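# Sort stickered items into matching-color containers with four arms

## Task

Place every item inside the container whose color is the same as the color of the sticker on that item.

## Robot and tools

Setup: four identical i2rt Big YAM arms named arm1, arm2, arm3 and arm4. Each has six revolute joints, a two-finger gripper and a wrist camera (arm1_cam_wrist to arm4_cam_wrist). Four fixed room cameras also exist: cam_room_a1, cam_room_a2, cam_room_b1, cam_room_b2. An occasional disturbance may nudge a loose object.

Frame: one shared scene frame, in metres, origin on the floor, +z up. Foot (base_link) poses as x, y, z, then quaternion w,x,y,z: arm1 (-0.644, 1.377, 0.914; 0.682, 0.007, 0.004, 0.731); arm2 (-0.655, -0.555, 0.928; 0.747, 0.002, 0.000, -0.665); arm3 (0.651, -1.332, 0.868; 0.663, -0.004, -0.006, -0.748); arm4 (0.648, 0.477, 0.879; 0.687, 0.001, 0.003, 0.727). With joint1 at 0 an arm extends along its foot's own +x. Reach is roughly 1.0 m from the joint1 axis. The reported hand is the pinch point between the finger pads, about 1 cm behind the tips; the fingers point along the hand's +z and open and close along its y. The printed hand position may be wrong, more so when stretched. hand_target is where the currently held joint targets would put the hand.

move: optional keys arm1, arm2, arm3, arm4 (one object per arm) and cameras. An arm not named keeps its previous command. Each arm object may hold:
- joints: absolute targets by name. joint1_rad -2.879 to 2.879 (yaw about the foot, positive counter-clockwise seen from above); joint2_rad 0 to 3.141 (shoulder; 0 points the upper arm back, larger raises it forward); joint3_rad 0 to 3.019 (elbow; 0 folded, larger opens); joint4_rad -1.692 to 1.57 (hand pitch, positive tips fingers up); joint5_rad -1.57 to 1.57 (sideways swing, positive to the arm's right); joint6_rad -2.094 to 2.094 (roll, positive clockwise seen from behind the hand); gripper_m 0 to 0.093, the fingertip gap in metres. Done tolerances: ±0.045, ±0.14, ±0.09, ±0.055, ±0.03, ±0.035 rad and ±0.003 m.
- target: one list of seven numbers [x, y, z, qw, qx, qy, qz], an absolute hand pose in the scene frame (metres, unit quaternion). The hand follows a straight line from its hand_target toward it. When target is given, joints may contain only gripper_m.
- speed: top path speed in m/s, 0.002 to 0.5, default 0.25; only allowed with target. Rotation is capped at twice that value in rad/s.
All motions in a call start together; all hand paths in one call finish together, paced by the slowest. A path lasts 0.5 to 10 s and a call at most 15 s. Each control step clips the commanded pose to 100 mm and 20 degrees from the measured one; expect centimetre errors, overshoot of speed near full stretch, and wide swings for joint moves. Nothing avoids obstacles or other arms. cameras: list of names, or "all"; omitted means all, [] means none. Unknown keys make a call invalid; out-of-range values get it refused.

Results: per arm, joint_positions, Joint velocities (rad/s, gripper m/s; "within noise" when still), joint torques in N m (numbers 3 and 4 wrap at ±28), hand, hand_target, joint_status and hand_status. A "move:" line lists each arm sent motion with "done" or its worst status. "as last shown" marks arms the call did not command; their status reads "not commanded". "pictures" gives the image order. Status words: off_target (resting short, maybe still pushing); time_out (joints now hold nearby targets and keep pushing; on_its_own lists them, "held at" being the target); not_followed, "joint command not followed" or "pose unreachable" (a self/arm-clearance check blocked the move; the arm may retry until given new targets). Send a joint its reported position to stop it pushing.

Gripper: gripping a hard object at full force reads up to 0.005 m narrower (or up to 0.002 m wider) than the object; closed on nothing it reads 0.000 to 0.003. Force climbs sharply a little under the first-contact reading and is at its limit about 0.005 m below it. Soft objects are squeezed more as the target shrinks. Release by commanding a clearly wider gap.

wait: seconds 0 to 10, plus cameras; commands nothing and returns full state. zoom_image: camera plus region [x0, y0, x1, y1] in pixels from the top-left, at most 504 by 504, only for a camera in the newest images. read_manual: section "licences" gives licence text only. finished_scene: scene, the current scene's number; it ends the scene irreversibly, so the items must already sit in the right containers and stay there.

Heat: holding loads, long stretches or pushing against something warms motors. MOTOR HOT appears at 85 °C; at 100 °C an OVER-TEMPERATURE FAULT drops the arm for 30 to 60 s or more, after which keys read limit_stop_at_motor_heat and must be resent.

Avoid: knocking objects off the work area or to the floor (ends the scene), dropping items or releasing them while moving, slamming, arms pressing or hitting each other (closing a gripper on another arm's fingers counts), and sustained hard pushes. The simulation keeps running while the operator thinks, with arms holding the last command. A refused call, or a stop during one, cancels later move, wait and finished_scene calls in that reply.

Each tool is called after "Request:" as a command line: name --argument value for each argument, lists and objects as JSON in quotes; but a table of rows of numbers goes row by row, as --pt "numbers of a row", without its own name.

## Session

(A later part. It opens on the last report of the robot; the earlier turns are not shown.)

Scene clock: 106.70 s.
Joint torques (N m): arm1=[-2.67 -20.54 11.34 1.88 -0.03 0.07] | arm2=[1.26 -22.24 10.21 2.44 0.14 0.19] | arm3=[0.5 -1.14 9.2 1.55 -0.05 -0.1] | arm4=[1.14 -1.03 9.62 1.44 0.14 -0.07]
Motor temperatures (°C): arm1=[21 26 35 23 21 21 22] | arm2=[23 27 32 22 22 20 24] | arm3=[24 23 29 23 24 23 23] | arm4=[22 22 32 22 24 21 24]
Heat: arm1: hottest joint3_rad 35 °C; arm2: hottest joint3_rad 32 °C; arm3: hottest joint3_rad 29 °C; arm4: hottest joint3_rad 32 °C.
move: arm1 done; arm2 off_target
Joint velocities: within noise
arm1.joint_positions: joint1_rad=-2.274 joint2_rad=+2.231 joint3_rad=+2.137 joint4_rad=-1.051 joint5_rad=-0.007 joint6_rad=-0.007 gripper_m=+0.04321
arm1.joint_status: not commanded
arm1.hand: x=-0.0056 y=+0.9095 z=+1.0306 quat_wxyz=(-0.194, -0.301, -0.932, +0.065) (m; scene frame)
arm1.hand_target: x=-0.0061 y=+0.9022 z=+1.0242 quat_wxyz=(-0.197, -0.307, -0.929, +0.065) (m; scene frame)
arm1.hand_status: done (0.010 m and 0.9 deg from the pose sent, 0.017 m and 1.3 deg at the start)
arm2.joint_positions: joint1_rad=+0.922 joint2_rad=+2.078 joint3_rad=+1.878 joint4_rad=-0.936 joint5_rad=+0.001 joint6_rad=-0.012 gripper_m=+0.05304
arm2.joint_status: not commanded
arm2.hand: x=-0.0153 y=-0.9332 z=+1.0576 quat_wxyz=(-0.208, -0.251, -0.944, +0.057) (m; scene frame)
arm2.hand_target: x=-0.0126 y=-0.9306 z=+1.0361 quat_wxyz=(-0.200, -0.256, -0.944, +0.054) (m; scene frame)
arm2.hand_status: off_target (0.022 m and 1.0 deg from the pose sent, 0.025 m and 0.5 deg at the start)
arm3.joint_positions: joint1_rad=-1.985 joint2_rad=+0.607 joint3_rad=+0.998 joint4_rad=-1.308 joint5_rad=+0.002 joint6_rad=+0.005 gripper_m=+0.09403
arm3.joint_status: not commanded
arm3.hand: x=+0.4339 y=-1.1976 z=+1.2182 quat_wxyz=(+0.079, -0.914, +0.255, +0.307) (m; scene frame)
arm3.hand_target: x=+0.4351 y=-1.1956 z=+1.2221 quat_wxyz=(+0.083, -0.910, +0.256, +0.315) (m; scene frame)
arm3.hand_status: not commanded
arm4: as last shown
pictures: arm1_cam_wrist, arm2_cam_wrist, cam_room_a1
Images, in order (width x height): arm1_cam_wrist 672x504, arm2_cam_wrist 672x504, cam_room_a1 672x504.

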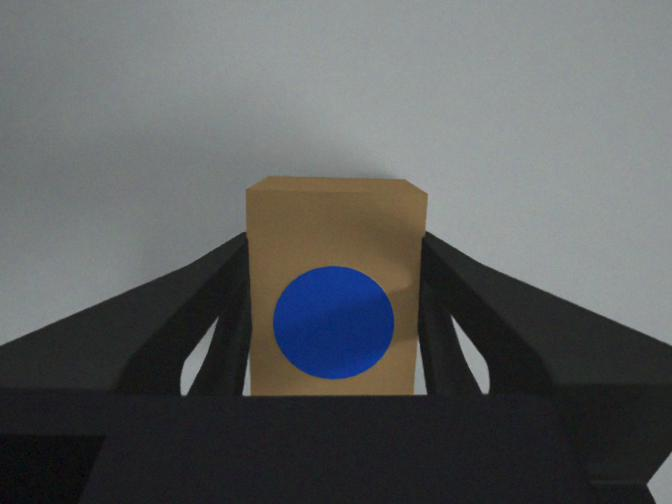

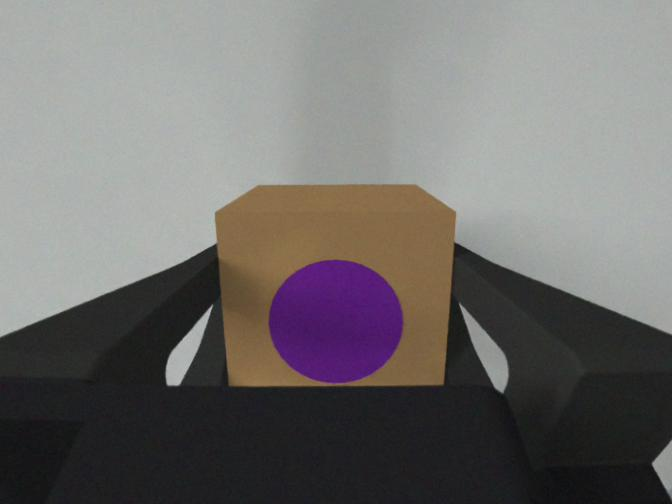

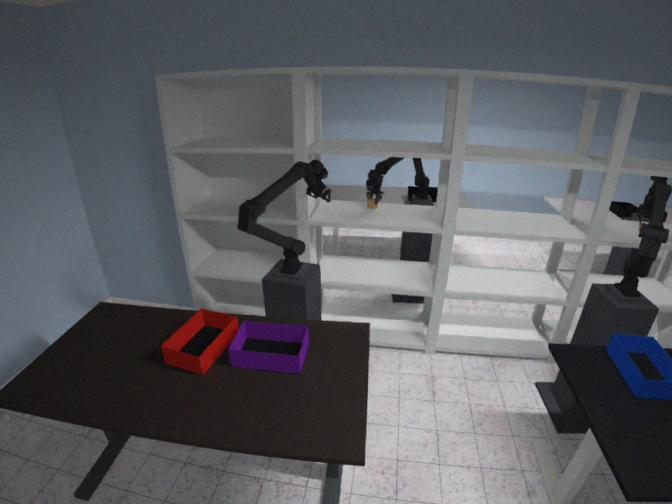

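Request:
move --arm1 '{"target": [-0.006, 0.902, 1.017, 0.1974, 0.3071, 0.9286, -0.0653], "speed": 0.08}' --arm2 '{"joints": {"gripper_m": 0.093}}' --cameras '["arm2_cam_wrist"]'

Request:
move --arm1 '{"joints": {"gripper_m": 0.093}}' --cameras '["arm1_cam_wrist"]'

Request:
move --arm1 '{"target": [-0.006, 0.902, 1.12, 0.1974, 0.3071, 0.9286, -0.0653], "speed": 0.2}' --arm2 '{"target": [-0.012, -0.931, 1.14, 0.2007, 0.2556, 0.9441, -0.0543], "speed": 0.2}' --cameras '["arm1_cam_wrist", "arm2_cam_wrist"]'

Request:
move --arm1 '{"target": [-0.38, 1.181, 1.12, 0.1974, 0.3071, 0.9286, -0.0653], "speed": 0.35}' --arm2 '{"target": [-0.37, -0.721, 1.14, 0.2007, 0.2556, 0.9441, -0.0543], "speed": 0.35}' --cameras '["cam_room_a1", "cam_room_a2"]'

Scene clock: 117.50 s.
Joint torques (N m): arm1=[-2.55 -20.25 10.39 1.94 -0.03 0.09] | arm2=[1.38 -22.18 10.21 2.36 0.14 0.19] | arm3=[0.56 -0.97 9.22 1.58 -0.05 -0.1] | arm4=[0.91 -1.08 9.59 1.42 0.12 -0.07]
Motor temperatures (°C): arm1=[21 26 35 23 21 21 22] | arm2=[23 27 32 22 22 20 24] | arm3=[24 23 29 23 24 23 23] | arm4=[22 22 32 22 24 21 24]
Heat: arm1: hottest joint3_rad 35 °C; arm2: hottest joint3_rad 32 °C; arm3: hottest joint3_rad 29 °C; arm4: hottest joint3_rad 32 °C.
move: arm1 off_target; arm2 done
Joint velocities: within noise
arm1.joint_positions: joint1_rad=-2.274 joint2_rad=+2.231 joint3_rad=+2.132 joint4_rad=-1.038 joint5_rad=-0.007 joint6_rad=-0.007 gripper_m=+0.04321
arm1.joint_status: not commanded
arm1.hand: x=-0.0042 y=+0.9086 z=+1.0296 quat_wxyz=(-0.198, -0.301, -0.931, +0.066) (m; scene frame)
arm1.hand_target: x=-0.0062 y=+0.9022 z=+1.0173 quat_wxyz=(-0.197, -0.307, -0.929, +0.065) (m; scene frame)
arm1.hand_status: off_target (0.014 m and 0.8 deg from the pose sent, 0.015 m and 0.9 deg at the start)
arm2.joint_positions: joint1_rad=+0.922 joint2_rad=+2.078 joint3_rad=+1.878 joint4_rad=-0.935 joint5_rad=+0.001 joint6_rad=-0.012 gripper_m=+0.09293
arm2.joint_status: all done
arm2.hand: x=-0.0150 y=-0.9334 z=+1.0577 quat_wxyz=(-0.209, -0.251, -0.943, +0.057) (m; scene frame)
arm2.hand_target: x=-0.0126 y=-0.9306 z=+1.0361 quat_wxyz=(-0.200, -0.255, -0.944, +0.054) (m; scene frame)
arm2.hand_status: not commanded
arm3, arm4: as last shown
pictures: arm2_cam_wrist
Images, in order (width x height): arm2_cam_wrist 672x504.

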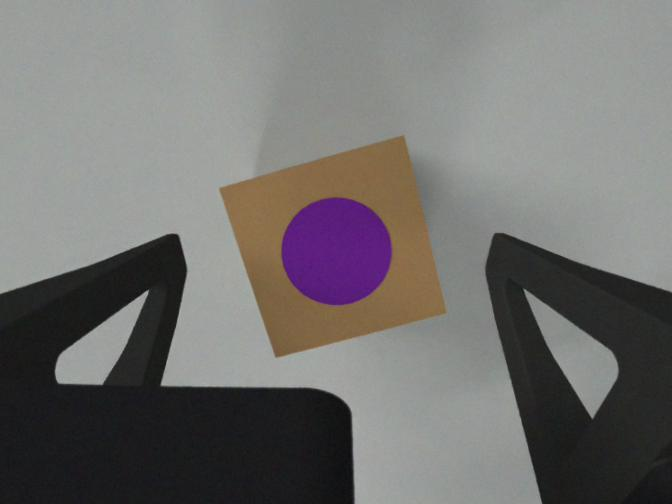

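Scene clock: 118.10 s.
Joint torques (N m): arm1=[-2.73 -20.54 11.32 1.76 0.01 0.08] | arm2=[1.26 -22.24 10.21 2.36 0.13 0.19] | arm3=[0.5 -0.97 9.21 1.57 -0.05 -0.1] | arm4=[0.85 -1.32 9.63 1.32 0.12 -0.03]
Motor temperatures (°C): arm1=[21 26 35 23 21 21 22] | arm2=[23 27 32 22 22 20 24] | arm3=[24 23 29 23 24 23 23] | arm4=[22 22 32 22 24 21 24]
Heat: arm1: hottest joint3_rad 35 °C; arm2: hottest joint3_rad 32 °C; arm3: hottest joint3_rad 29 °C; arm4: hottest joint3_rad 32 °C.
move: arm1 done
Joint velocities: within noise
arm1.joint_positions: joint1_rad=-2.274 joint2_rad=+2.231 joint3_rad=+2.122 joint4_rad=-1.033 joint5_rad=-0.008 joint6_rad=-0.006 gripper_m=+0.09296
arm1.joint_status: all done
arm1.hand: x=-0.0055 y=+0.9096 z=+1.0254 quat_wxyz=(-0.195, -0.301, -0.931, +0.065) (m; scene frame)
arm1.hand_target: x=-0.0062 y=+0.9023 z=+1.0172 quat_wxyz=(-0.197, -0.307, -0.929, +0.065) (m; scene frame)
arm1.hand_status: not commanded
arm2, arm3, arm4: as last shown
pictures: arm1_cam_wrist
Images, in order (width x height): arm1_cam_wrist 672x504.

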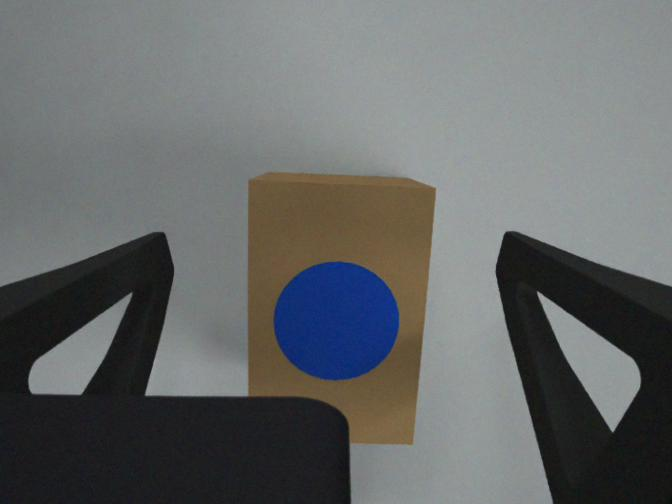

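Scene clock: 119.40 s.
Joint torques (N m): arm1=[-2.73 -20.84 16.4 0.7 -0.02 0.08] | arm2=[1.32 -24.18 15.53 0.92 0.12 0.18] | arm3=[0.38 -1.2 9.2 1.57 -0.05 -0.1] | arm4=[1.03 -0.85 9.58 1.42 0.12 -0.06]
Motor temperatures (°C): arm1=[21 26 35 23 21 21 22] | arm2=[23 27 32 22 22 20 24] | arm3=[24 23 29 23 24 23 23] | arm4=[22 22 32 22 24 21 24]
Heat: arm1: hottest joint3_rad 35 °C; arm2: hottest joint3_rad 32 °C; arm3: hottest joint3_rad 29 °C; arm4: hottest joint3_rad 32 °C.
move: arm1 off_target; arm2 off_target
Joint velocities: within noise
arm1.joint_positions: joint1_rad=-2.274 joint2_rad=+2.231 joint3_rad=+2.326 joint4_rad=-1.269 joint5_rad=-0.008 joint6_rad=-0.006 gripper_m=+0.09296
arm1.joint_status: not commanded
arm1.hand: x=-0.0096 y=+0.9133 z=+1.1002 quat_wxyz=(-0.181, -0.302, -0.934, +0.060) (m; scene frame)
arm1.hand_target: x=-0.0069 y=+0.9028 z=+1.1201 quat_wxyz=(-0.198, -0.307, -0.929, +0.066) (m; scene frame)
arm1.hand_status: off_target (0.023 m and 2.2 deg from the pose sent, 0.095 m and 0.8 deg at the start)
arm2.joint_positions: joint1_rad=+0.922 joint2_rad=+2.063 joint3_rad=+2.028 joint4_rad=-1.150 joint5_rad=+0.001 joint6_rad=-0.011 gripper_m=+0.09293
arm2.joint_status: not commanded
arm2.hand: x=-0.0225 y=-0.9293 z=+1.1189 quat_wxyz=(-0.185, -0.253, -0.948, +0.050) (m; scene frame)
arm2.hand_target: x=-0.0127 y=-0.9304 z=+1.1399 quat_wxyz=(-0.201, -0.256, -0.944, +0.054) (m; scene frame)
arm2.hand_status: off_target (0.024 m and 2.0 deg from the pose sent, 0.082 m and 1.1 deg at the start)
arm3, arm4: as last shown
pictures: arm1_cam_wrist, arm2_cam_wrist
Images, in order (width x height): arm1_cam_wrist 672x504, arm2_cam_wrist 672x504.

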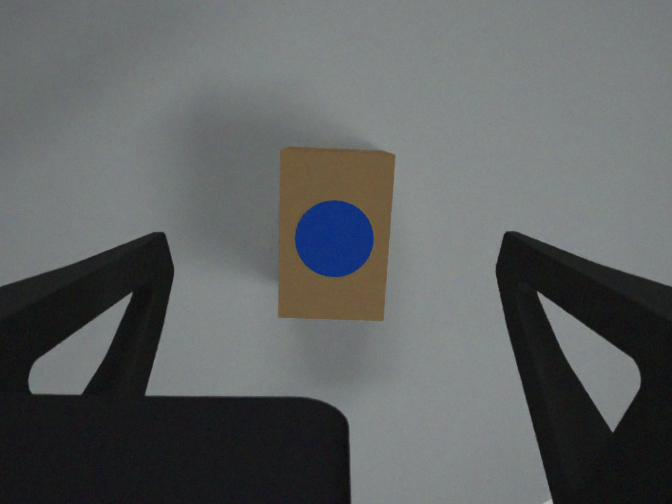

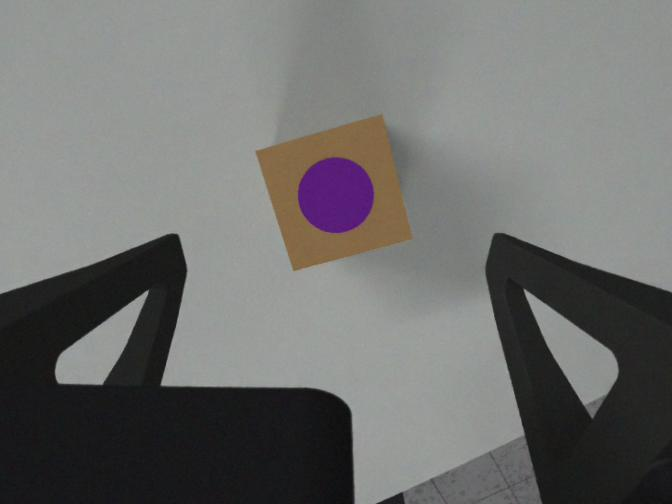

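Scene clock: 121.47 s.
Joint torques (N m): arm1=[-2.43 -1.38 11.69 0.9 -0.02 0.06] | arm2=[1.55 -5.07 10.32 1.13 0.15 0.22] | arm3=[0.32 -1.08 9.21 1.58 -0.04 -0.09] | arm4=[0.5 -1.2 9.57 1.43 0.15 -0.05]
Motor temperatures (°C): arm1=[21 26 35 23 21 21 22] | arm2=[23 27 32 22 22 20 24] | arm3=[24 23 29 23 24 23 23] | arm4=[22 22 32 22 24 21 24]
Heat: arm1: hottest joint3_rad 35 °C; arm2: hottest joint3_rad 32 °C; arm3: hottest joint3_rad 29 °C; arm4: hottest joint3_rad 32 °C.
move: arm1 done; arm2 off_target
Joint velocities: within noise
arm1.joint_positions: joint1_rad=-2.277 joint2_rad=+0.899 joint3_rad=+0.806 joint4_rad=-1.030 joint5_rad=-0.009 joint6_rad=-0.006 gripper_m=+0.09296
arm1.joint_status: not commanded
arm1.hand: x=-0.3778 y=+1.1835 z=+1.1216 quat_wxyz=(-0.204, -0.302, -0.929, +0.067) (m; scene frame)
arm1.hand_target: x=-0.3800 y=+1.1810 z=+1.1200 quat_wxyz=(-0.197, -0.307, -0.929, +0.065) (m; scene frame)
arm1.hand_status: done (0.004 m and 1.0 deg from the pose sent, 0.457 m and 2.2 deg at the start)
arm2.joint_positions: joint1_rad=+0.924 joint2_rad=+0.919 joint3_rad=+0.841 joint4_rad=-1.039 joint5_rad=+0.004 joint6_rad=-0.008 gripper_m=+0.09293
arm2.joint_status: not commanded
arm2.hand: x=-0.3671 y=-0.7261 z=+1.1502 quat_wxyz=(-0.217, -0.252, -0.941, +0.060) (m; scene frame)
arm2.hand_target: x=-0.3702 y=-0.7211 z=+1.1402 quat_wxyz=(-0.201, -0.256, -0.944, +0.055) (m; scene frame)
arm2.hand_status: off_target (0.012 m and 2.0 deg from the pose sent, 0.406 m and 1.9 deg at the start)
arm3, arm4: as last shown
pictures: cam_room_a1, cam_room_a2
Images, in order (width x height): cam_room_a1 672x504, cam_room_a2 672x504.

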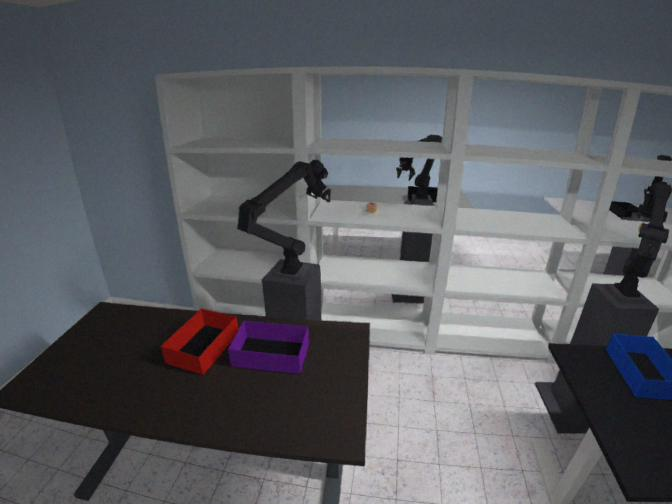

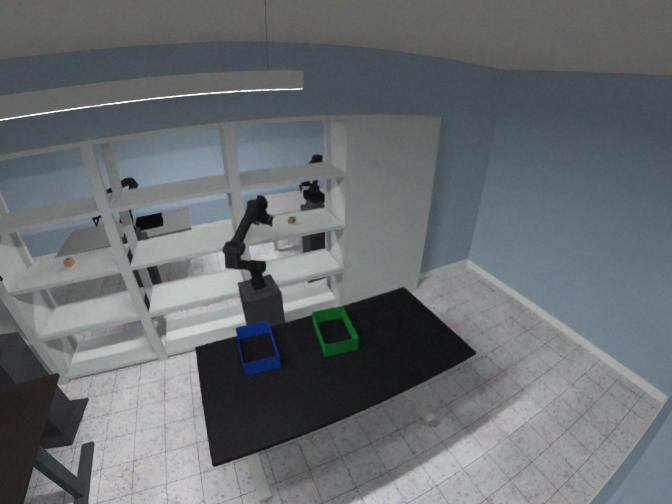

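Request:
move --arm3 '{"target": [0.335, -1.140, 1.13, 0.0736, -0.9263, 0.2569, 0.2656], "speed": 0.3}' --arm4 '{"target": [0.337, 0.690, 1.13, 0.0842, -0.9143, 0.2971, 0.2626], "speed": 0.3}' --cameras '[]'

Request:
move --arm3 '{"target": [0.021, -0.940, 1.145, 0.0384, -0.9520, 0.1338, 0.2729], "speed": 0.25}' --arm4 '{"target": [0.0125, 0.920, 1.125, 0.0842, -0.9143, 0.2971, 0.2626], "speed": 0.25}' --cameras '["arm3_cam_wrist", "arm4_cam_wrist"]'

Scene clock: 138.93 s.
Joint torques (N m): arm1=[-2.84 -1.03 11.63 0.72 -0.05 0.06] | arm2=[1.61 -5.07 10.32 1.1 0.15 0.21] | arm3=[1.67 -6.77 9.37 1.59 0.13 -0.06] | arm4=[1.14 -6.83 9.66 1.47 0.22 0.19]
Motor temperatures (°C): arm1=[21 26 36 23 21 21 22] | arm2=[23 27 33 22 22 20 23] | arm3=[24 23 29 23 24 23 23] | arm4=[22 22 33 22 24 21 24]
Heat: arm1: hottest joint3_rad 36 °C; arm2: hottest joint3_rad 33 °C; arm3: hottest joint3_rad 29 °C; arm4: hottest joint3_rad 33 °C.
move: arm3 done; arm4 off_target
Joint velocities: within noise
arm1, arm2: as last shown
arm2.hand_target: x=-0.3702 y=-0.7211 z=+1.1402 quat_wxyz=(-0.201, -0.255, -0.944, +0.055) (m; scene frame)
arm3.joint_positions: joint1_rad=-1.985 joint2_rad=+0.950 joint3_rad=+0.931 joint4_rad=-1.010 joint5_rad=+0.013 joint6_rad=+0.005 gripper_m=+0.09403
arm3.joint_status: not commanded
arm3.hand: x=+0.3376 y=-1.1395 z=+1.1248 quat_wxyz=(+0.070, -0.929, +0.260, +0.254) (m; scene frame)
arm3.hand_target: x=+0.3351 y=-1.1400 z=+1.1300 quat_wxyz=(+0.074, -0.926, +0.257, +0.266) (m; scene frame)
arm3.hand_status: done (0.006 m and 1.4 deg from the pose sent, 0.144 m and 5.0 deg at the start)
arm4.joint_positions: joint1_rad=+0.928 joint2_rad=+0.985 joint3_rad=+0.905 joint4_rad=-0.970 joint5_rad=+0.022 joint6_rad=+0.022 gripper_m=+0.09402
arm4.joint_status: not commanded
arm4.hand: x=+0.3415 y=+0.6878 z=+1.1197 quat_wxyz=(-0.080, +0.921, -0.293, -0.246) (m; scene frame)
arm4.hand_target: x=+0.3371 y=+0.6898 z=+1.1299 quat_wxyz=(-0.084, +0.914, -0.297, -0.262) (m; scene frame)
arm4.hand_status: off_target (0.011 m and 2.2 deg from the pose sent, 0.158 m and 4.8 deg at the start)
pictures: none
No camera images: "cameras" was empty.

Scene clock: 141.43 s.
Joint torques (N m): arm1=[-2.78 -1.2 11.56 0.8 -0.01 0.1] | arm2=[1.55 -4.95 10.3 1.07 0.15 0.21] | arm3=[0.44 -23.06 14.15 0.61 -0.2 -0.13] | arm4=[0.5 -22.71 12.9 0.53 -0.02 0.02]
Motor temperatures (°C): arm1=[21 26 36 23 21 21 22] | arm2=[23 26 33 22 22 20 23] | arm3=[24 23 30 23 24 23 23] | arm4=[22 22 33 22 24 21 24]
Heat: arm1: hottest joint3_rad 36 °C; arm2: hottest joint3_rad 33 °C; arm3: hottest joint3_rad 30 °C; arm4: hottest joint3_rad 33 °C.
move: arm3 off_target; arm4 off_target
Joint velocities: within noise
arm1, arm2: as last shown
arm3.joint_positions: joint1_rad=-2.022 joint2_rad=+1.962 joint3_rad=+2.012 joint4_rad=-1.119 joint5_rad=-0.148 joint6_rad=-0.260 gripper_m=+0.09403
arm3.joint_status: not commanded
arm3.hand: x=+0.0252 y=-0.9548 z=+1.1211 quat_wxyz=(+0.028, -0.958, +0.134, +0.254) (m; scene frame)
arm3.hand_target: x=+0.0223 y=-0.9407 z=+1.1448 quat_wxyz=(+0.039, -0.952, +0.134, +0.273) (m; scene frame)
arm3.hand_status: off_target (0.028 m and 2.6 deg from the pose sent, 0.375 m and 15.3 deg at the start)
arm4.joint_positions: joint1_rad=+0.919 joint2_rad=+2.050 joint3_rad=+2.073 joint4_rad=-1.060 joint5_rad=+0.020 joint6_rad=+0.022 gripper_m=+0.09402
arm4.joint_status: not commanded
arm4.hand: x=+0.0189 y=+0.9094 z=+1.1131 quat_wxyz=(-0.082, +0.918, -0.296, -0.252) (m; scene frame)
arm4.hand_target: x=+0.0132 y=+0.9196 z=+1.1250 quat_wxyz=(-0.084, +0.914, -0.297, -0.263) (m; scene frame)
arm4.hand_status: off_target (0.017 m and 1.3 deg from the pose sent, 0.403 m and 2.2 deg at the start)
pictures: arm3_cam_wrist, arm4_cam_wrist
Images, in order (width x height): arm3_cam_wrist 672x504, arm4_cam_wrist 672x504.

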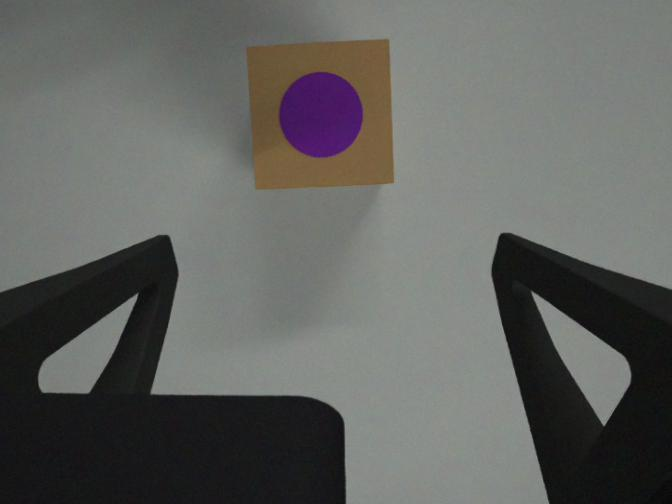

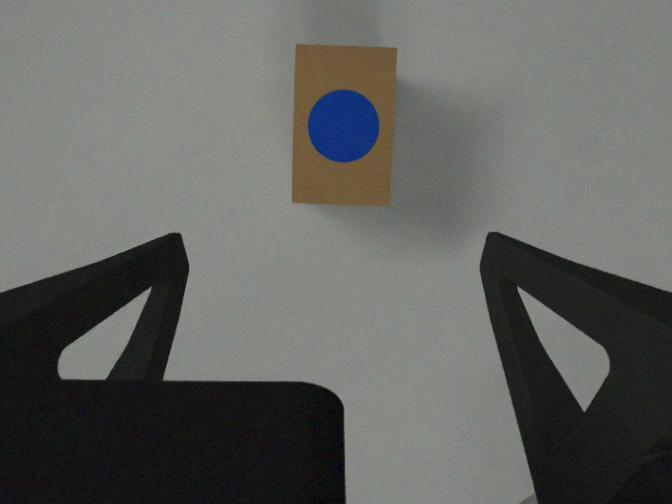

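Request:
move --arm3 '{"target": [-0.006, -0.937, 1.105, 0.0384, -0.9520, 0.1338, 0.2729], "speed": 0.15}' --arm4 '{"target": [-0.008, 0.938, 1.085, 0.0842, -0.9143, 0.2971, 0.2626], "speed": 0.15}' --cameras '[]'

Request:
move --arm3 '{"target": [-0.031, -0.9315, 1.055, 0.0384, -0.9520, 0.1338, 0.2729], "speed": 0.12}' --arm4 '{"target": [-0.0306, 0.9545, 1.034, 0.0842, -0.9143, 0.2971, 0.2626], "speed": 0.12}' --cameras '["arm3_cam_wrist", "arm4_cam_wrist"]'

Scene clock: 164.00 s.
Joint torques (N m): arm1=[-2.67 -1.44 11.66 0.73 -0.05 0.05] | arm2=[1.61 -5.01 10.35 1.09 0.15 0.22] | arm3=[1.73 -24.64 13.83 1.46 -0.01 0.03] | arm4=[0.56 -24.82 12.82 1.17 -0.04 -0.04]
Motor temperatures (°C): arm1=[20 25 36 23 21 21 21] | arm2=[23 26 33 22 22 20 23] | arm3=[24 26 30 23 24 23 23] | arm4=[22 23 37 22 24 21 24]
Heat: arm1: hottest joint3_rad 36 °C; arm2: hottest joint3_rad 33 °C; arm3: hottest joint3_rad 30 °C; arm4: hottest joint3_rad 37 °C.
move: arm3 off_target; arm4 off_target
Joint velocities: within noise
arm1, arm2: as last shown
arm3.joint_positions: joint1_rad=-2.022 joint2_rad=+2.037 joint3_rad=+2.023 joint4_rad=-1.075 joint5_rad=-0.145 joint6_rad=-0.260 gripper_m=+0.09403
arm3.joint_status: not commanded
arm3.hand: x=+0.0088 y=-0.9442 z=+1.0781 quat_wxyz=(+0.025, -0.960, +0.135, +0.245) (m; scene frame)
arm3.hand_target: x=-0.0043 y=-0.9380 z=+1.1053 quat_wxyz=(+0.038, -0.952, +0.134, +0.273) (m; scene frame)
arm3.hand_status: off_target (0.032 m and 3.7 deg from the pose sent, 0.039 m and 2.5 deg at the start)
arm4.joint_positions: joint1_rad=+0.914 joint2_rad=+2.142 joint3_rad=+2.118 joint4_rad=-1.040 joint5_rad=+0.018 joint6_rad=+0.022 gripper_m=+0.09402
arm4.joint_status: not commanded
arm4.hand: x=+0.0032 y=+0.9246 z=+1.0686 quat_wxyz=(-0.077, +0.920, -0.299, -0.239) (m; scene frame)
arm4.hand_target: x=-0.0067 y=+0.9372 z=+1.0854 quat_wxyz=(-0.084, +0.914, -0.297, -0.263) (m; scene frame)
arm4.hand_status: off_target (0.024 m and 2.9 deg from the pose sent, 0.048 m and 1.3 deg at the start)
pictures: none
No camera images: "cameras" was empty.

Scene clock: 165.37 s.
Joint torques (N m): arm1=[-2.96 -1.08 11.66 0.9 -0.06 0.02] | arm2=[1.61 -5.07 10.32 1.09 0.16 0.21] | arm3=[2.49 -25.7 13.81 1.46 0 0.04] | arm4=[0.26 -25.52 12.85 1.29 -0.05 -0.02]
Motor temperatures (°C): arm1=[20 25 36 23 21 21 21] | arm2=[23 26 33 22 22 20 23] | arm3=[24 26 30 23 24 23 23] | arm4=[22 23 37 22 24 21 24]
Heat: arm1: hottest joint3_rad 36 °C; arm2: hottest joint3_rad 33 °C; arm3: hottest joint3_rad 30 °C; arm4: hottest joint3_rad 37 °C.
move: arm3 off_target; arm4 off_target
Joint velocities: within noise
arm1, arm2: as last shown
arm3.joint_positions: joint1_rad=-2.022 joint2_rad=+2.120 joint3_rad=+2.026 joint4_rad=-0.995 joint5_rad=-0.139 joint6_rad=-0.251 gripper_m=+0.09403
arm3.joint_status: not commanded
arm3.hand: x=-0.0100 y=-0.9318 z=+1.0268 quat_wxyz=(+0.027, -0.959, +0.140, +0.244) (m; scene frame)
arm3.hand_target: x=-0.0292 y=-0.9328 z=+1.0554 quat_wxyz=(+0.038, -0.952, +0.134, +0.273) (m; scene frame)
arm3.hand_status: off_target (0.035 m and 3.8 deg from the pose sent, 0.048 m and 3.7 deg at the start)
arm4.joint_positions: joint1_rad=+0.914 joint2_rad=+2.249 joint3_rad=+2.171 joint4_rad=-0.985 joint5_rad=+0.017 joint6_rad=+0.022 gripper_m=+0.09402
arm4.joint_status: not commanded
arm4.hand: x=-0.0199 y=+0.9400 z=+1.0185 quat_wxyz=(-0.077, +0.920, -0.299, -0.240) (m; scene frame)
arm4.hand_target: x=-0.0293 y=+0.9537 z=+1.0345 quat_wxyz=(-0.084, +0.914, -0.297, -0.263) (m; scene frame)
arm4.hand_status: off_target (0.024 m and 2.8 deg from the pose sent, 0.057 m and 2.9 deg at the start)
pictures: arm3_cam_wrist, arm4_cam_wrist
Images, in order (width x height): arm3_cam_wrist 672x504, arm4_cam_wrist 672x504.

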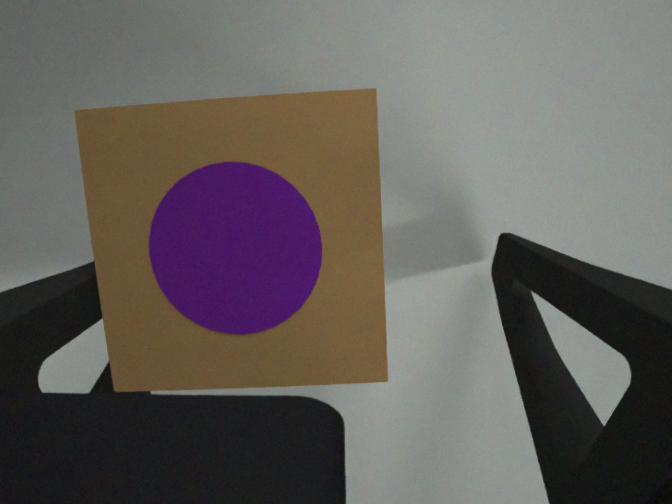

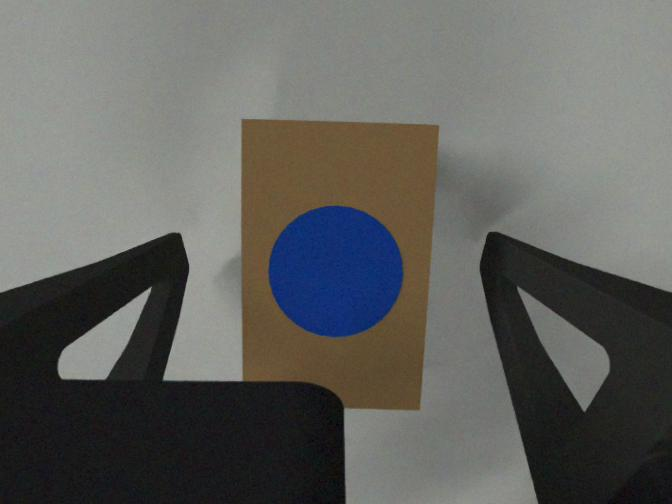

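Request:
move --arm3 '{"target": [-0.048, -0.951, 1.063, 0.0384, -0.9520, 0.1338, 0.2729], "speed": 0.1}' --arm4 '{"joints": {"gripper_m": 0.034}}' --cameras '["arm3_cam_wrist", "arm4_cam_wrist"]'

Scene clock: 177.00 s.
Joint torques (N m): arm1=[-2.43 -1.55 11.7 0.85 -0.06 0.06] | arm2=[1.49 -4.89 10.33 1.13 0.15 0.21] | arm3=[2.08 -24.29 13.93 0.69 0.03 0.04] | arm4=[-0.03 -25.35 12.71 1.42 -0.04 -0.02]
Motor temperatures (°C): arm1=[20 25 36 23 21 21 21] | arm2=[23 26 33 22 22 20 23] | arm3=[24 26 33 23 24 23 23] | arm4=[22 24 39 22 24 21 24]
Heat: arm1: hottest joint3_rad 36 °C; arm2: hottest joint3_rad 33 °C; arm3: hottest joint3_rad 33 °C; arm4: hottest joint3_rad 39 °C.
move: arm3 off_target; arm4 off_target
Joint velocities: within noise
arm1, arm2: as last shown
arm3.joint_positions: joint1_rad=-1.977 joint2_rad=+2.120 joint3_rad=+2.073 joint4_rad=-1.001 joint5_rad=-0.120 joint6_rad=-0.220 gripper_m=+0.09403
arm3.joint_status: not commanded
arm3.hand: x=-0.0347 y=-0.9535 z=+1.0498 quat_wxyz=(+0.034, -0.956, +0.134, +0.260) (m; scene frame)
arm3.hand_target: x=-0.0471 y=-0.9516 z=+1.0631 quat_wxyz=(+0.038, -0.952, +0.134, +0.273) (m; scene frame)
arm3.hand_status: off_target (0.019 m and 1.6 deg from the pose sent, 0.056 m and 3.8 deg at the start)
arm4.joint_positions: joint1_rad=+0.914 joint2_rad=+2.249 joint3_rad=+2.171 joint4_rad=-0.985 joint5_rad=+0.017 joint6_rad=+0.021 gripper_m=+0.04448
arm4.joint_status: gripper_m off_target (ended at +0.04450, target +0.03400)
arm4.hand: x=-0.0200 y=+0.9401 z=+1.0189 quat_wxyz=(-0.077, +0.920, -0.299, -0.240) (m; scene frame)
arm4.hand_target: x=-0.0293 y=+0.9536 z=+1.0345 quat_wxyz=(-0.085, +0.914, -0.297, -0.263) (m; scene frame)
arm4.hand_status: not commanded
pictures: arm3_cam_wrist, arm4_cam_wrist
Images, in order (width x height): arm3_cam_wrist 672x504, arm4_cam_wrist 672x504.

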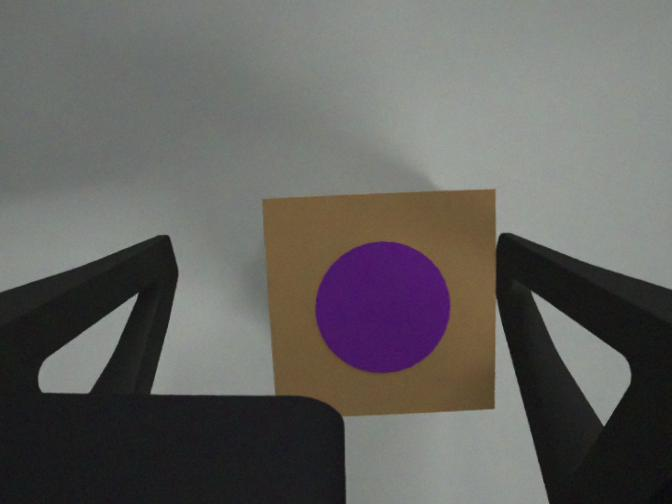

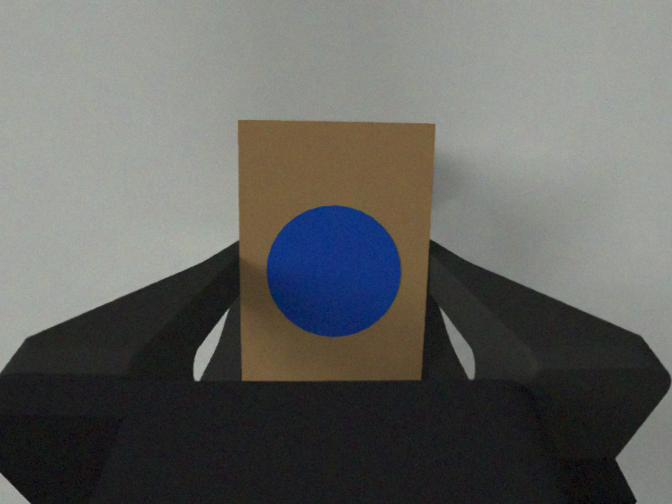

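Request:
move --arm3 '{"target": [-0.041, -0.938, 1.055, 0.0384, -0.9520, 0.1338, 0.2729], "speed": 0.1}' --arm4 '{"target": [-0.02, 0.946, 1.125, 0.0842, -0.9143, 0.2971, 0.2626], "speed": 0.2}' --cameras '["arm3_cam_wrist", "arm4_cam_wrist"]'

Scene clock: 185.97 s.
Joint torques (N m): arm1=[-3.08 -1.49 11.78 0.72 -0.05 0.01] | arm2=[1.61 -5.07 10.32 1.13 0.14 0.21] | arm3=[0.56 -24.06 12.82 1.31 -0.17 -0.12] | arm4=[0.5 -27.81 12.64 0.53 -0.01 -0.03]
Motor temperatures (°C): arm1=[20 24 36 23 21 21 21] | arm2=[23 25 33 22 22 20 23] | arm3=[24 26 32 23 24 23 23] | arm4=[22 25 40 22 24 21 25]
Heat: arm1: hottest joint3_rad 36 °C; arm2: hottest joint3_rad 33 °C; arm3: hottest joint3_rad 32 °C; arm4: hottest joint3_rad 40 °C.
move: arm3 off_target; arm4 off_target
Joint velocities: arm1=[within noise] | arm2=[within noise] | arm3=[-0.005 -0.015 -0.022 0.012 0.051 -0.154 0] | arm4=[within noise]
arm1, arm2: as last shown
arm3.joint_positions: joint1_rad=-1.977 joint2_rad=+2.122 joint3_rad=+2.073 joint4_rad=-1.001 joint5_rad=-0.125 joint6_rad=-0.222 gripper_m=+0.09403
arm3.joint_status: not commanded
arm3.hand: x=-0.0352 y=-0.9543 z=+1.0488 quat_wxyz=(+0.031, -0.956, +0.132, +0.260) (m; scene frame)
arm3.hand_target: x=-0.0402 y=-0.9385 z=+1.0549 quat_wxyz=(+0.039, -0.952, +0.134, +0.273) (m; scene frame)
arm3.hand_status: off_target (0.018 m and 1.7 deg from the pose sent, 0.017 m and 1.6 deg at the start)
arm4.joint_positions: joint1_rad=+0.914 joint2_rad=+2.245 joint3_rad=+2.356 joint4_rad=-1.177 joint5_rad=+0.017 joint6_rad=+0.021 gripper_m=+0.04448
arm4.joint_status: not commanded
arm4.hand: x=-0.0172 y=+0.9386 z=+1.0919 quat_wxyz=(-0.077, +0.921, -0.299, -0.239) (m; scene frame)
arm4.hand_target: x=-0.0189 y=+0.9451 z=+1.1250 quat_wxyz=(-0.085, +0.914, -0.297, -0.263) (m; scene frame)
arm4.hand_status: off_target (0.034 m and 2.9 deg from the pose sent, 0.106 m and 2.8 deg at the start)
pictures: arm3_cam_wrist, arm4_cam_wrist
Images, in order (width x height): arm3_cam_wrist 672x504, arm4_cam_wrist 672x504.

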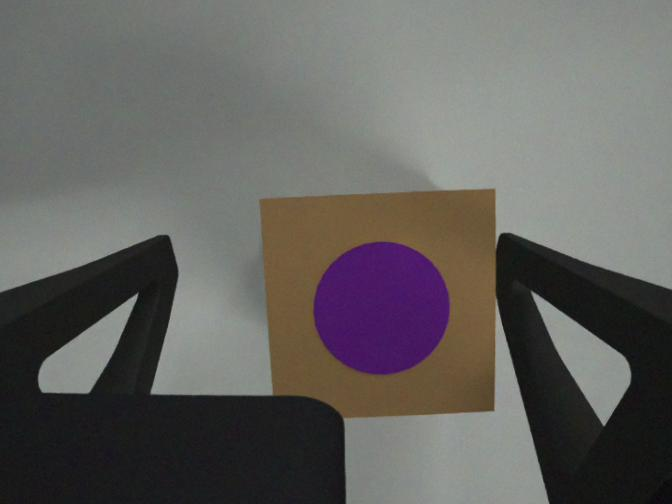

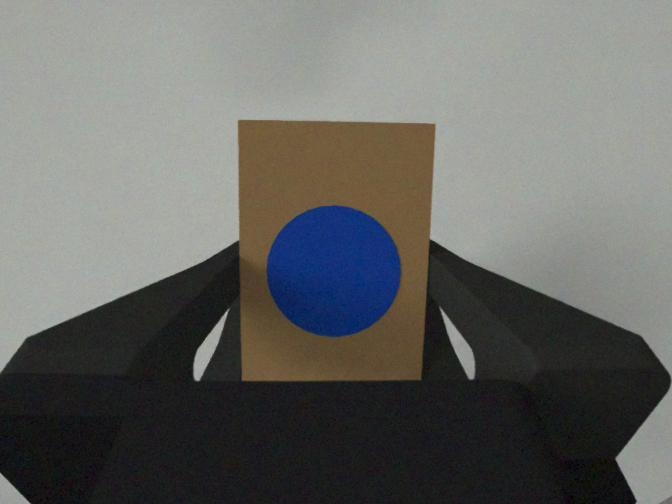

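Request:
move --arm3 '{"joints": {"joint1_rad": -2.008}}' --arm4 '{"target": [0.345, 0.684, 1.14, 0.0842, -0.9143, 0.2971, 0.2626], "speed": 0.3}' --cameras '["arm3_cam_wrist"]'

Scene clock: 201.40 s.
Joint torques (N m): arm1=[-2.49 -1.2 11.59 0.7 -0.01 0] | arm2=[1.67 -5.01 10.35 1.1 0.15 0.21] | arm3=[0.73 -23.88 12.82 1.32 -0.15 -0.13] | arm4=[1.44 -4.66 9.61 0.61 0.23 0.19]
Motor temperatures (°C): arm1=[20 24 37 23 21 21 21] | arm2=[23 25 33 22 22 20 23] | arm3=[24 27 32 23 24 23 23] | arm4=[22 26 40 22 24 21 26]
Heat: arm1: hottest joint3_rad 37 °C; arm2: hottest joint3_rad 33 °C; arm3: hottest joint3_rad 32 °C; arm4: hottest joint3_rad 40 °C.
move: arm3 done; arm4 done
Joint velocities: within noise
arm1, arm2: as last shown
arm3.joint_positions: joint1_rad=-1.999 joint2_rad=+2.122 joint3_rad=+2.073 joint4_rad=-1.001 joint5_rad=-0.126 joint6_rad=-0.222 gripper_m=+0.09403
arm3.joint_status: all done
arm3.hand: x=-0.0269 y=-0.9396 z=+1.0486 quat_wxyz=(+0.034, -0.954, +0.142, +0.260) (m; scene frame)
arm3.hand_target: x=-0.0336 y=-0.9270 z=+1.0548 quat_wxyz=(+0.041, -0.951, +0.142, +0.272) (m; scene frame)
arm3.hand_status: not commanded
arm4.joint_positions: joint1_rad=+0.926 joint2_rad=+0.937 joint3_rad=+0.917 joint4_rad=-0.984 joint5_rad=+0.024 joint6_rad=+0.024 gripper_m=+0.04448
arm4.joint_status: not commanded
arm4.hand: x=+0.3469 y=+0.6853 z=+1.1410 quat_wxyz=(-0.087, +0.914, -0.293, -0.267) (m; scene frame)
arm4.hand_target: x=+0.3450 y=+0.6841 z=+1.1400 quat_wxyz=(-0.084, +0.914, -0.297, -0.263) (m; scene frame)
arm4.hand_status: done (0.003 m and 0.8 deg from the pose sent, 0.445 m and 3.0 deg at the start)
pictures: arm3_cam_wrist
Images, in order (width x height): arm3_cam_wrist 672x504.

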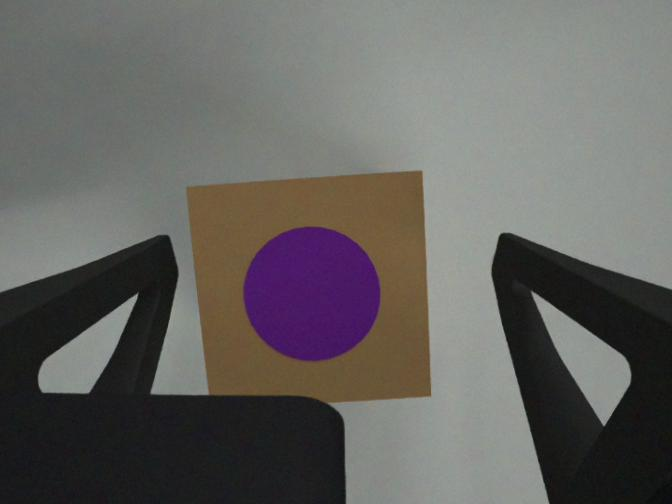

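Request:
move --arm3 '{"joints": {"gripper_m": 0.042}}' --arm4 '{"joints": {"joint1_rad": -1.918}}' --cameras '[]'

Request:
move --arm3 '{"target": [-0.03, -0.94, 1.13, 0.0384, -0.9520, 0.1338, 0.2729], "speed": 0.2}' --arm4 '{"target": [1.155, 0.324, 0.90, 0.2727, 0.1396, 0.9511, -0.0400], "speed": 0.3}' --cameras '["arm3_cam_wrist", "arm4_cam_wrist"]'

Request:
move --arm3 '{"target": [0.345, -1.147, 1.14, 0.0736, -0.9263, 0.2569, 0.2656], "speed": 0.3}' --cameras '["arm3_cam_wrist"]'

Scene clock: 224.17 s.
Joint torques (N m): arm1=[-2.26 -1.2 11.7 0.72 -0.04 0.03] | arm2=[1.55 -5.07 10.32 1.1 0.14 0.21] | arm3=[0.91 -24.18 12.83 1.26 -0.13 -0.12] | arm4=[0.79 -5.13 9.4 0.58 0.03 0.16]
Motor temperatures (°C): arm1=[20 24 37 23 21 21 21] | arm2=[23 25 33 22 22 20 23] | arm3=[24 29 32 23 24 23 23] | arm4=[22 25 38 22 24 21 26]
Heat: arm1: hottest joint3_rad 37 °C; arm2: hottest joint3_rad 33 °C; arm3: hottest joint3_rad 32 °C; arm4: hottest joint3_rad 38 °C.
move: arm3 off_target; arm4 done
Joint velocities: within noise
arm1.joint_positions: joint1_rad=-2.277 joint2_rad=+0.899 joint3_rad=+0.806 joint4_rad=-1.030 joint5_rad=-0.009 joint6_rad=-0.006 gripper_m=+0.09296
arm1.joint_status: not commanded
arm1.hand: x=-0.3778 y=+1.1835 z=+1.1216 quat_wxyz=(-0.204, -0.302, -0.929, +0.067) (m; scene frame)
arm1.hand_target: x=-0.3800 y=+1.1810 z=+1.1200 quat_wxyz=(-0.197, -0.307, -0.929, +0.065) (m; scene frame)
arm1.hand_status: not commanded
arm2.joint_positions: joint1_rad=+0.924 joint2_rad=+0.919 joint3_rad=+0.841 joint4_rad=-1.039 joint5_rad=+0.004 joint6_rad=-0.008 gripper_m=+0.09293
arm2.joint_status: not commanded
arm2.hand: x=-0.3671 y=-0.7261 z=+1.1502 quat_wxyz=(-0.217, -0.252, -0.941, +0.060) (m; scene frame)
arm2.hand_target: x=-0.3702 y=-0.7211 z=+1.1402 quat_wxyz=(-0.201, -0.255, -0.944, +0.055) (m; scene frame)
arm2.hand_status: not commanded
arm3.joint_positions: joint1_rad=-1.999 joint2_rad=+2.122 joint3_rad=+2.073 joint4_rad=-1.001 joint5_rad=-0.127 joint6_rad=-0.223 gripper_m=+0.05319
arm3.joint_status: gripper_m off_target (ended at +0.05322, target +0.04200)
arm3.hand: x=-0.0270 y=-0.9397 z=+1.0486 quat_wxyz=(+0.034, -0.954, +0.142, +0.260) (m; scene frame)
arm3.hand_target: x=-0.0336 y=-0.9270 z=+1.0548 quat_wxyz=(+0.041, -0.951, +0.142, +0.272) (m; scene frame)
arm3.hand_status: not commanded
arm4.joint_positions: joint1_rad=-1.919 joint2_rad=+0.945 joint3_rad=+0.917 joint4_rad=-0.984 joint5_rad=+0.030 joint6_rad=+0.026 gripper_m=+0.04439
arm4.joint_status: all done
arm4.hand: x=+0.9994 y=+0.3674 z=+1.1363 quat_wxyz=(-0.270, -0.155, -0.949, +0.053) (m; scene frame)
arm4.hand_target: x=+0.9993 y=+0.3681 z=+1.1380 quat_wxyz=(-0.269, -0.160, -0.948, +0.050) (m; scene frame)
arm4.hand_status: not commanded
pictures: none
No camera images: "cameras" was empty.

Scene clock: 225.97 s.
Joint torques (N m): arm1=[-2.43 -1.44 11.73 0.72 -0.05 0.05] | arm2=[1.44 -4.95 10.33 1.09 0.15 0.21] | arm3=[1.79 -26.58 14.28 0.7 -0.19 -0.12] | arm4=[0.67 -15.33 9.09 1.33 -0.02 -0.09]
Motor temperatures (°C): arm1=[20 24 37 23 21 21 21] | arm2=[23 25 33 22 22 20 23] | arm3=[24 29 32 23 24 23 23] | arm4=[22 25 38 22 24 21 26]
Heat: arm1: hottest joint3_rad 37 °C; arm2: hottest joint3_rad 33 °C; arm3: hottest joint3_rad 32 °C; arm4: hottest joint3_rad 38 °C.
move: arm3 off_target; arm4 off_target
Joint velocities: within noise
arm1, arm2: as last shown
arm2.hand_target: x=-0.3702 y=-0.7211 z=+1.1402 quat_wxyz=(-0.201, -0.256, -0.944, +0.055) (m; scene frame)
arm3.joint_positions: joint1_rad=-1.999 joint2_rad=+2.122 joint3_rad=+2.205 joint4_rad=-1.165 joint5_rad=-0.128 joint6_rad=-0.226 gripper_m=+0.05319
arm3.joint_status: not commanded
arm3.hand: x=-0.0204 y=-0.9433 z=+1.0952 quat_wxyz=(+0.028, -0.959, +0.142, +0.246) (m; scene frame)
arm3.hand_target: x=-0.0284 y=-0.9410 z=+1.1299 quat_wxyz=(+0.039, -0.952, +0.134, +0.273) (m; scene frame)
arm3.hand_status: off_target (0.036 m and 3.6 deg from the pose sent, 0.081 m and 1.8 deg at the start)
arm4.joint_positions: joint1_rad=-1.919 joint2_rad=+1.674 joint3_rad=+0.847 joint4_rad=-0.243 joint5_rad=-0.001 joint6_rad=+0.014 gripper_m=+0.04439
arm4.joint_status: not commanded
arm4.hand: x=+1.1314 y=+0.3321 z=+0.8804 quat_wxyz=(-0.243, -0.147, -0.958, +0.036) (m; scene frame)
arm4.hand_target: x=+1.1538 y=+0.3244 z=+0.9008 quat_wxyz=(-0.273, -0.140, -0.951, +0.040) (m; scene frame)
arm4.hand_status: off_target (0.032 m and 3.6 deg from the pose sent, 0.286 m and 2.4 deg at the start)
pictures: arm3_cam_wrist, arm4_cam_wrist
Images, in order (width x height): arm3_cam_wrist 672x504, arm4_cam_wrist 672x504.

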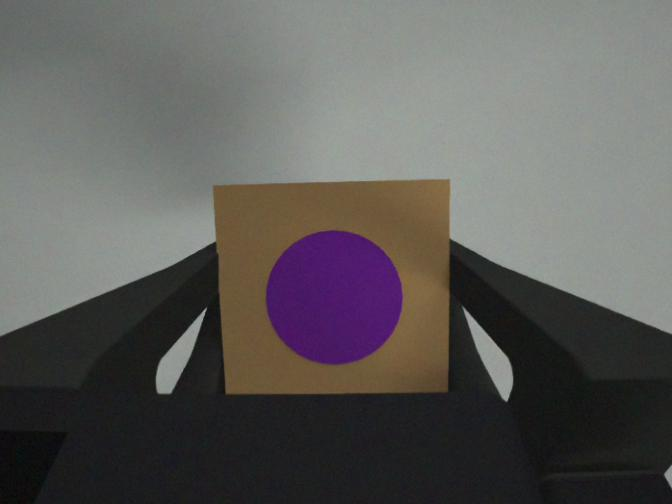

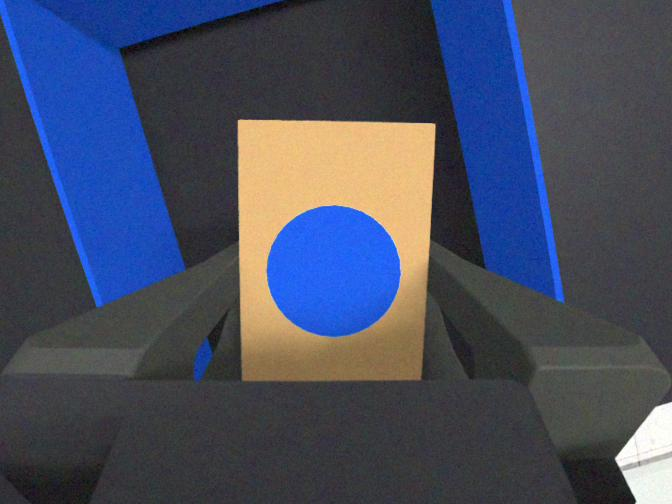

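Scene clock: 228.13 s.
Joint torques (N m): arm1=[-3.19 -1.44 11.84 0.81 -0.06 0.07] | arm2=[1.61 -5.13 10.35 1.09 0.15 0.21] | arm3=[2.2 -4.6 9.37 0.98 0.13 0.03] | arm4=[0.62 -14.8 8.83 1.39 -0.04 -0.09]
Motor temperatures (°C): arm1=[20 24 37 23 21 21 21] | arm2=[23 25 33 22 22 20 23] | arm3=[24 29 32 23 24 23 23] | arm4=[22 25 38 22 24 21 26]
Heat: arm1: hottest joint3_rad 37 °C; arm2: hottest joint3_rad 33 °C; arm3: hottest joint3_rad 32 °C; arm4: hottest joint3_rad 38 °C.
move: arm3 done
Joint velocities: within noise
arm1, arm2: as last shown
arm3.joint_positions: joint1_rad=-1.989 joint2_rad=+0.899 joint3_rad=+0.940 joint4_rad=-1.034 joint5_rad=+0.016 joint6_rad=+0.000 gripper_m=+0.05320
arm3.joint_status: not commanded
arm3.hand: x=+0.3473 y=-1.1427 z=+1.1434 quat_wxyz=(+0.077, -0.924, +0.259, +0.270) (m; scene frame)
arm3.hand_target: x=+0.3450 y=-1.1470 z=+1.1401 quat_wxyz=(+0.074, -0.926, +0.257, +0.266) (m; scene frame)
arm3.hand_status: done (0.006 m and 0.8 deg from the pose sent, 0.421 m and 14.9 deg at the start)
arm4.joint_positions: joint1_rad=-1.919 joint2_rad=+1.674 joint3_rad=+0.847 joint4_rad=-0.243 joint5_rad=-0.001 joint6_rad=+0.013 gripper_m=+0.04439
arm4.joint_status: not commanded
arm4.hand: x=+1.1314 y=+0.3321 z=+0.8804 quat_wxyz=(-0.243, -0.146, -0.958, +0.036) (m; scene frame)
arm4.hand_target: x=+1.1538 y=+0.3244 z=+0.9008 quat_wxyz=(-0.273, -0.139, -0.951, +0.040) (m; scene frame)
arm4.hand_status: not commanded
pictures: arm3_cam_wrist
Images, in order (width x height): arm3_cam_wrist 672x504.

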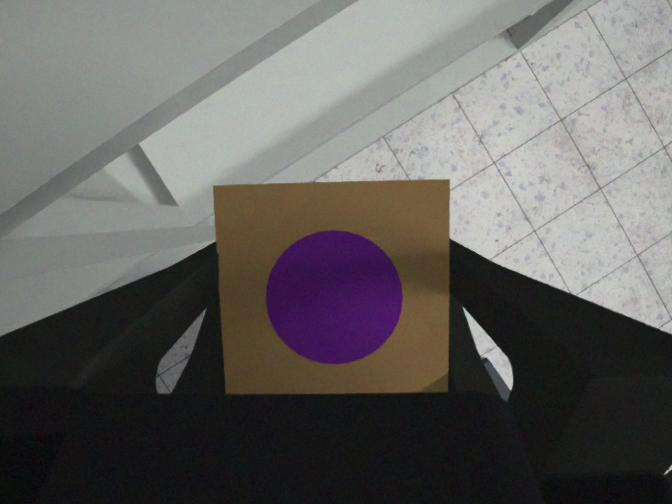

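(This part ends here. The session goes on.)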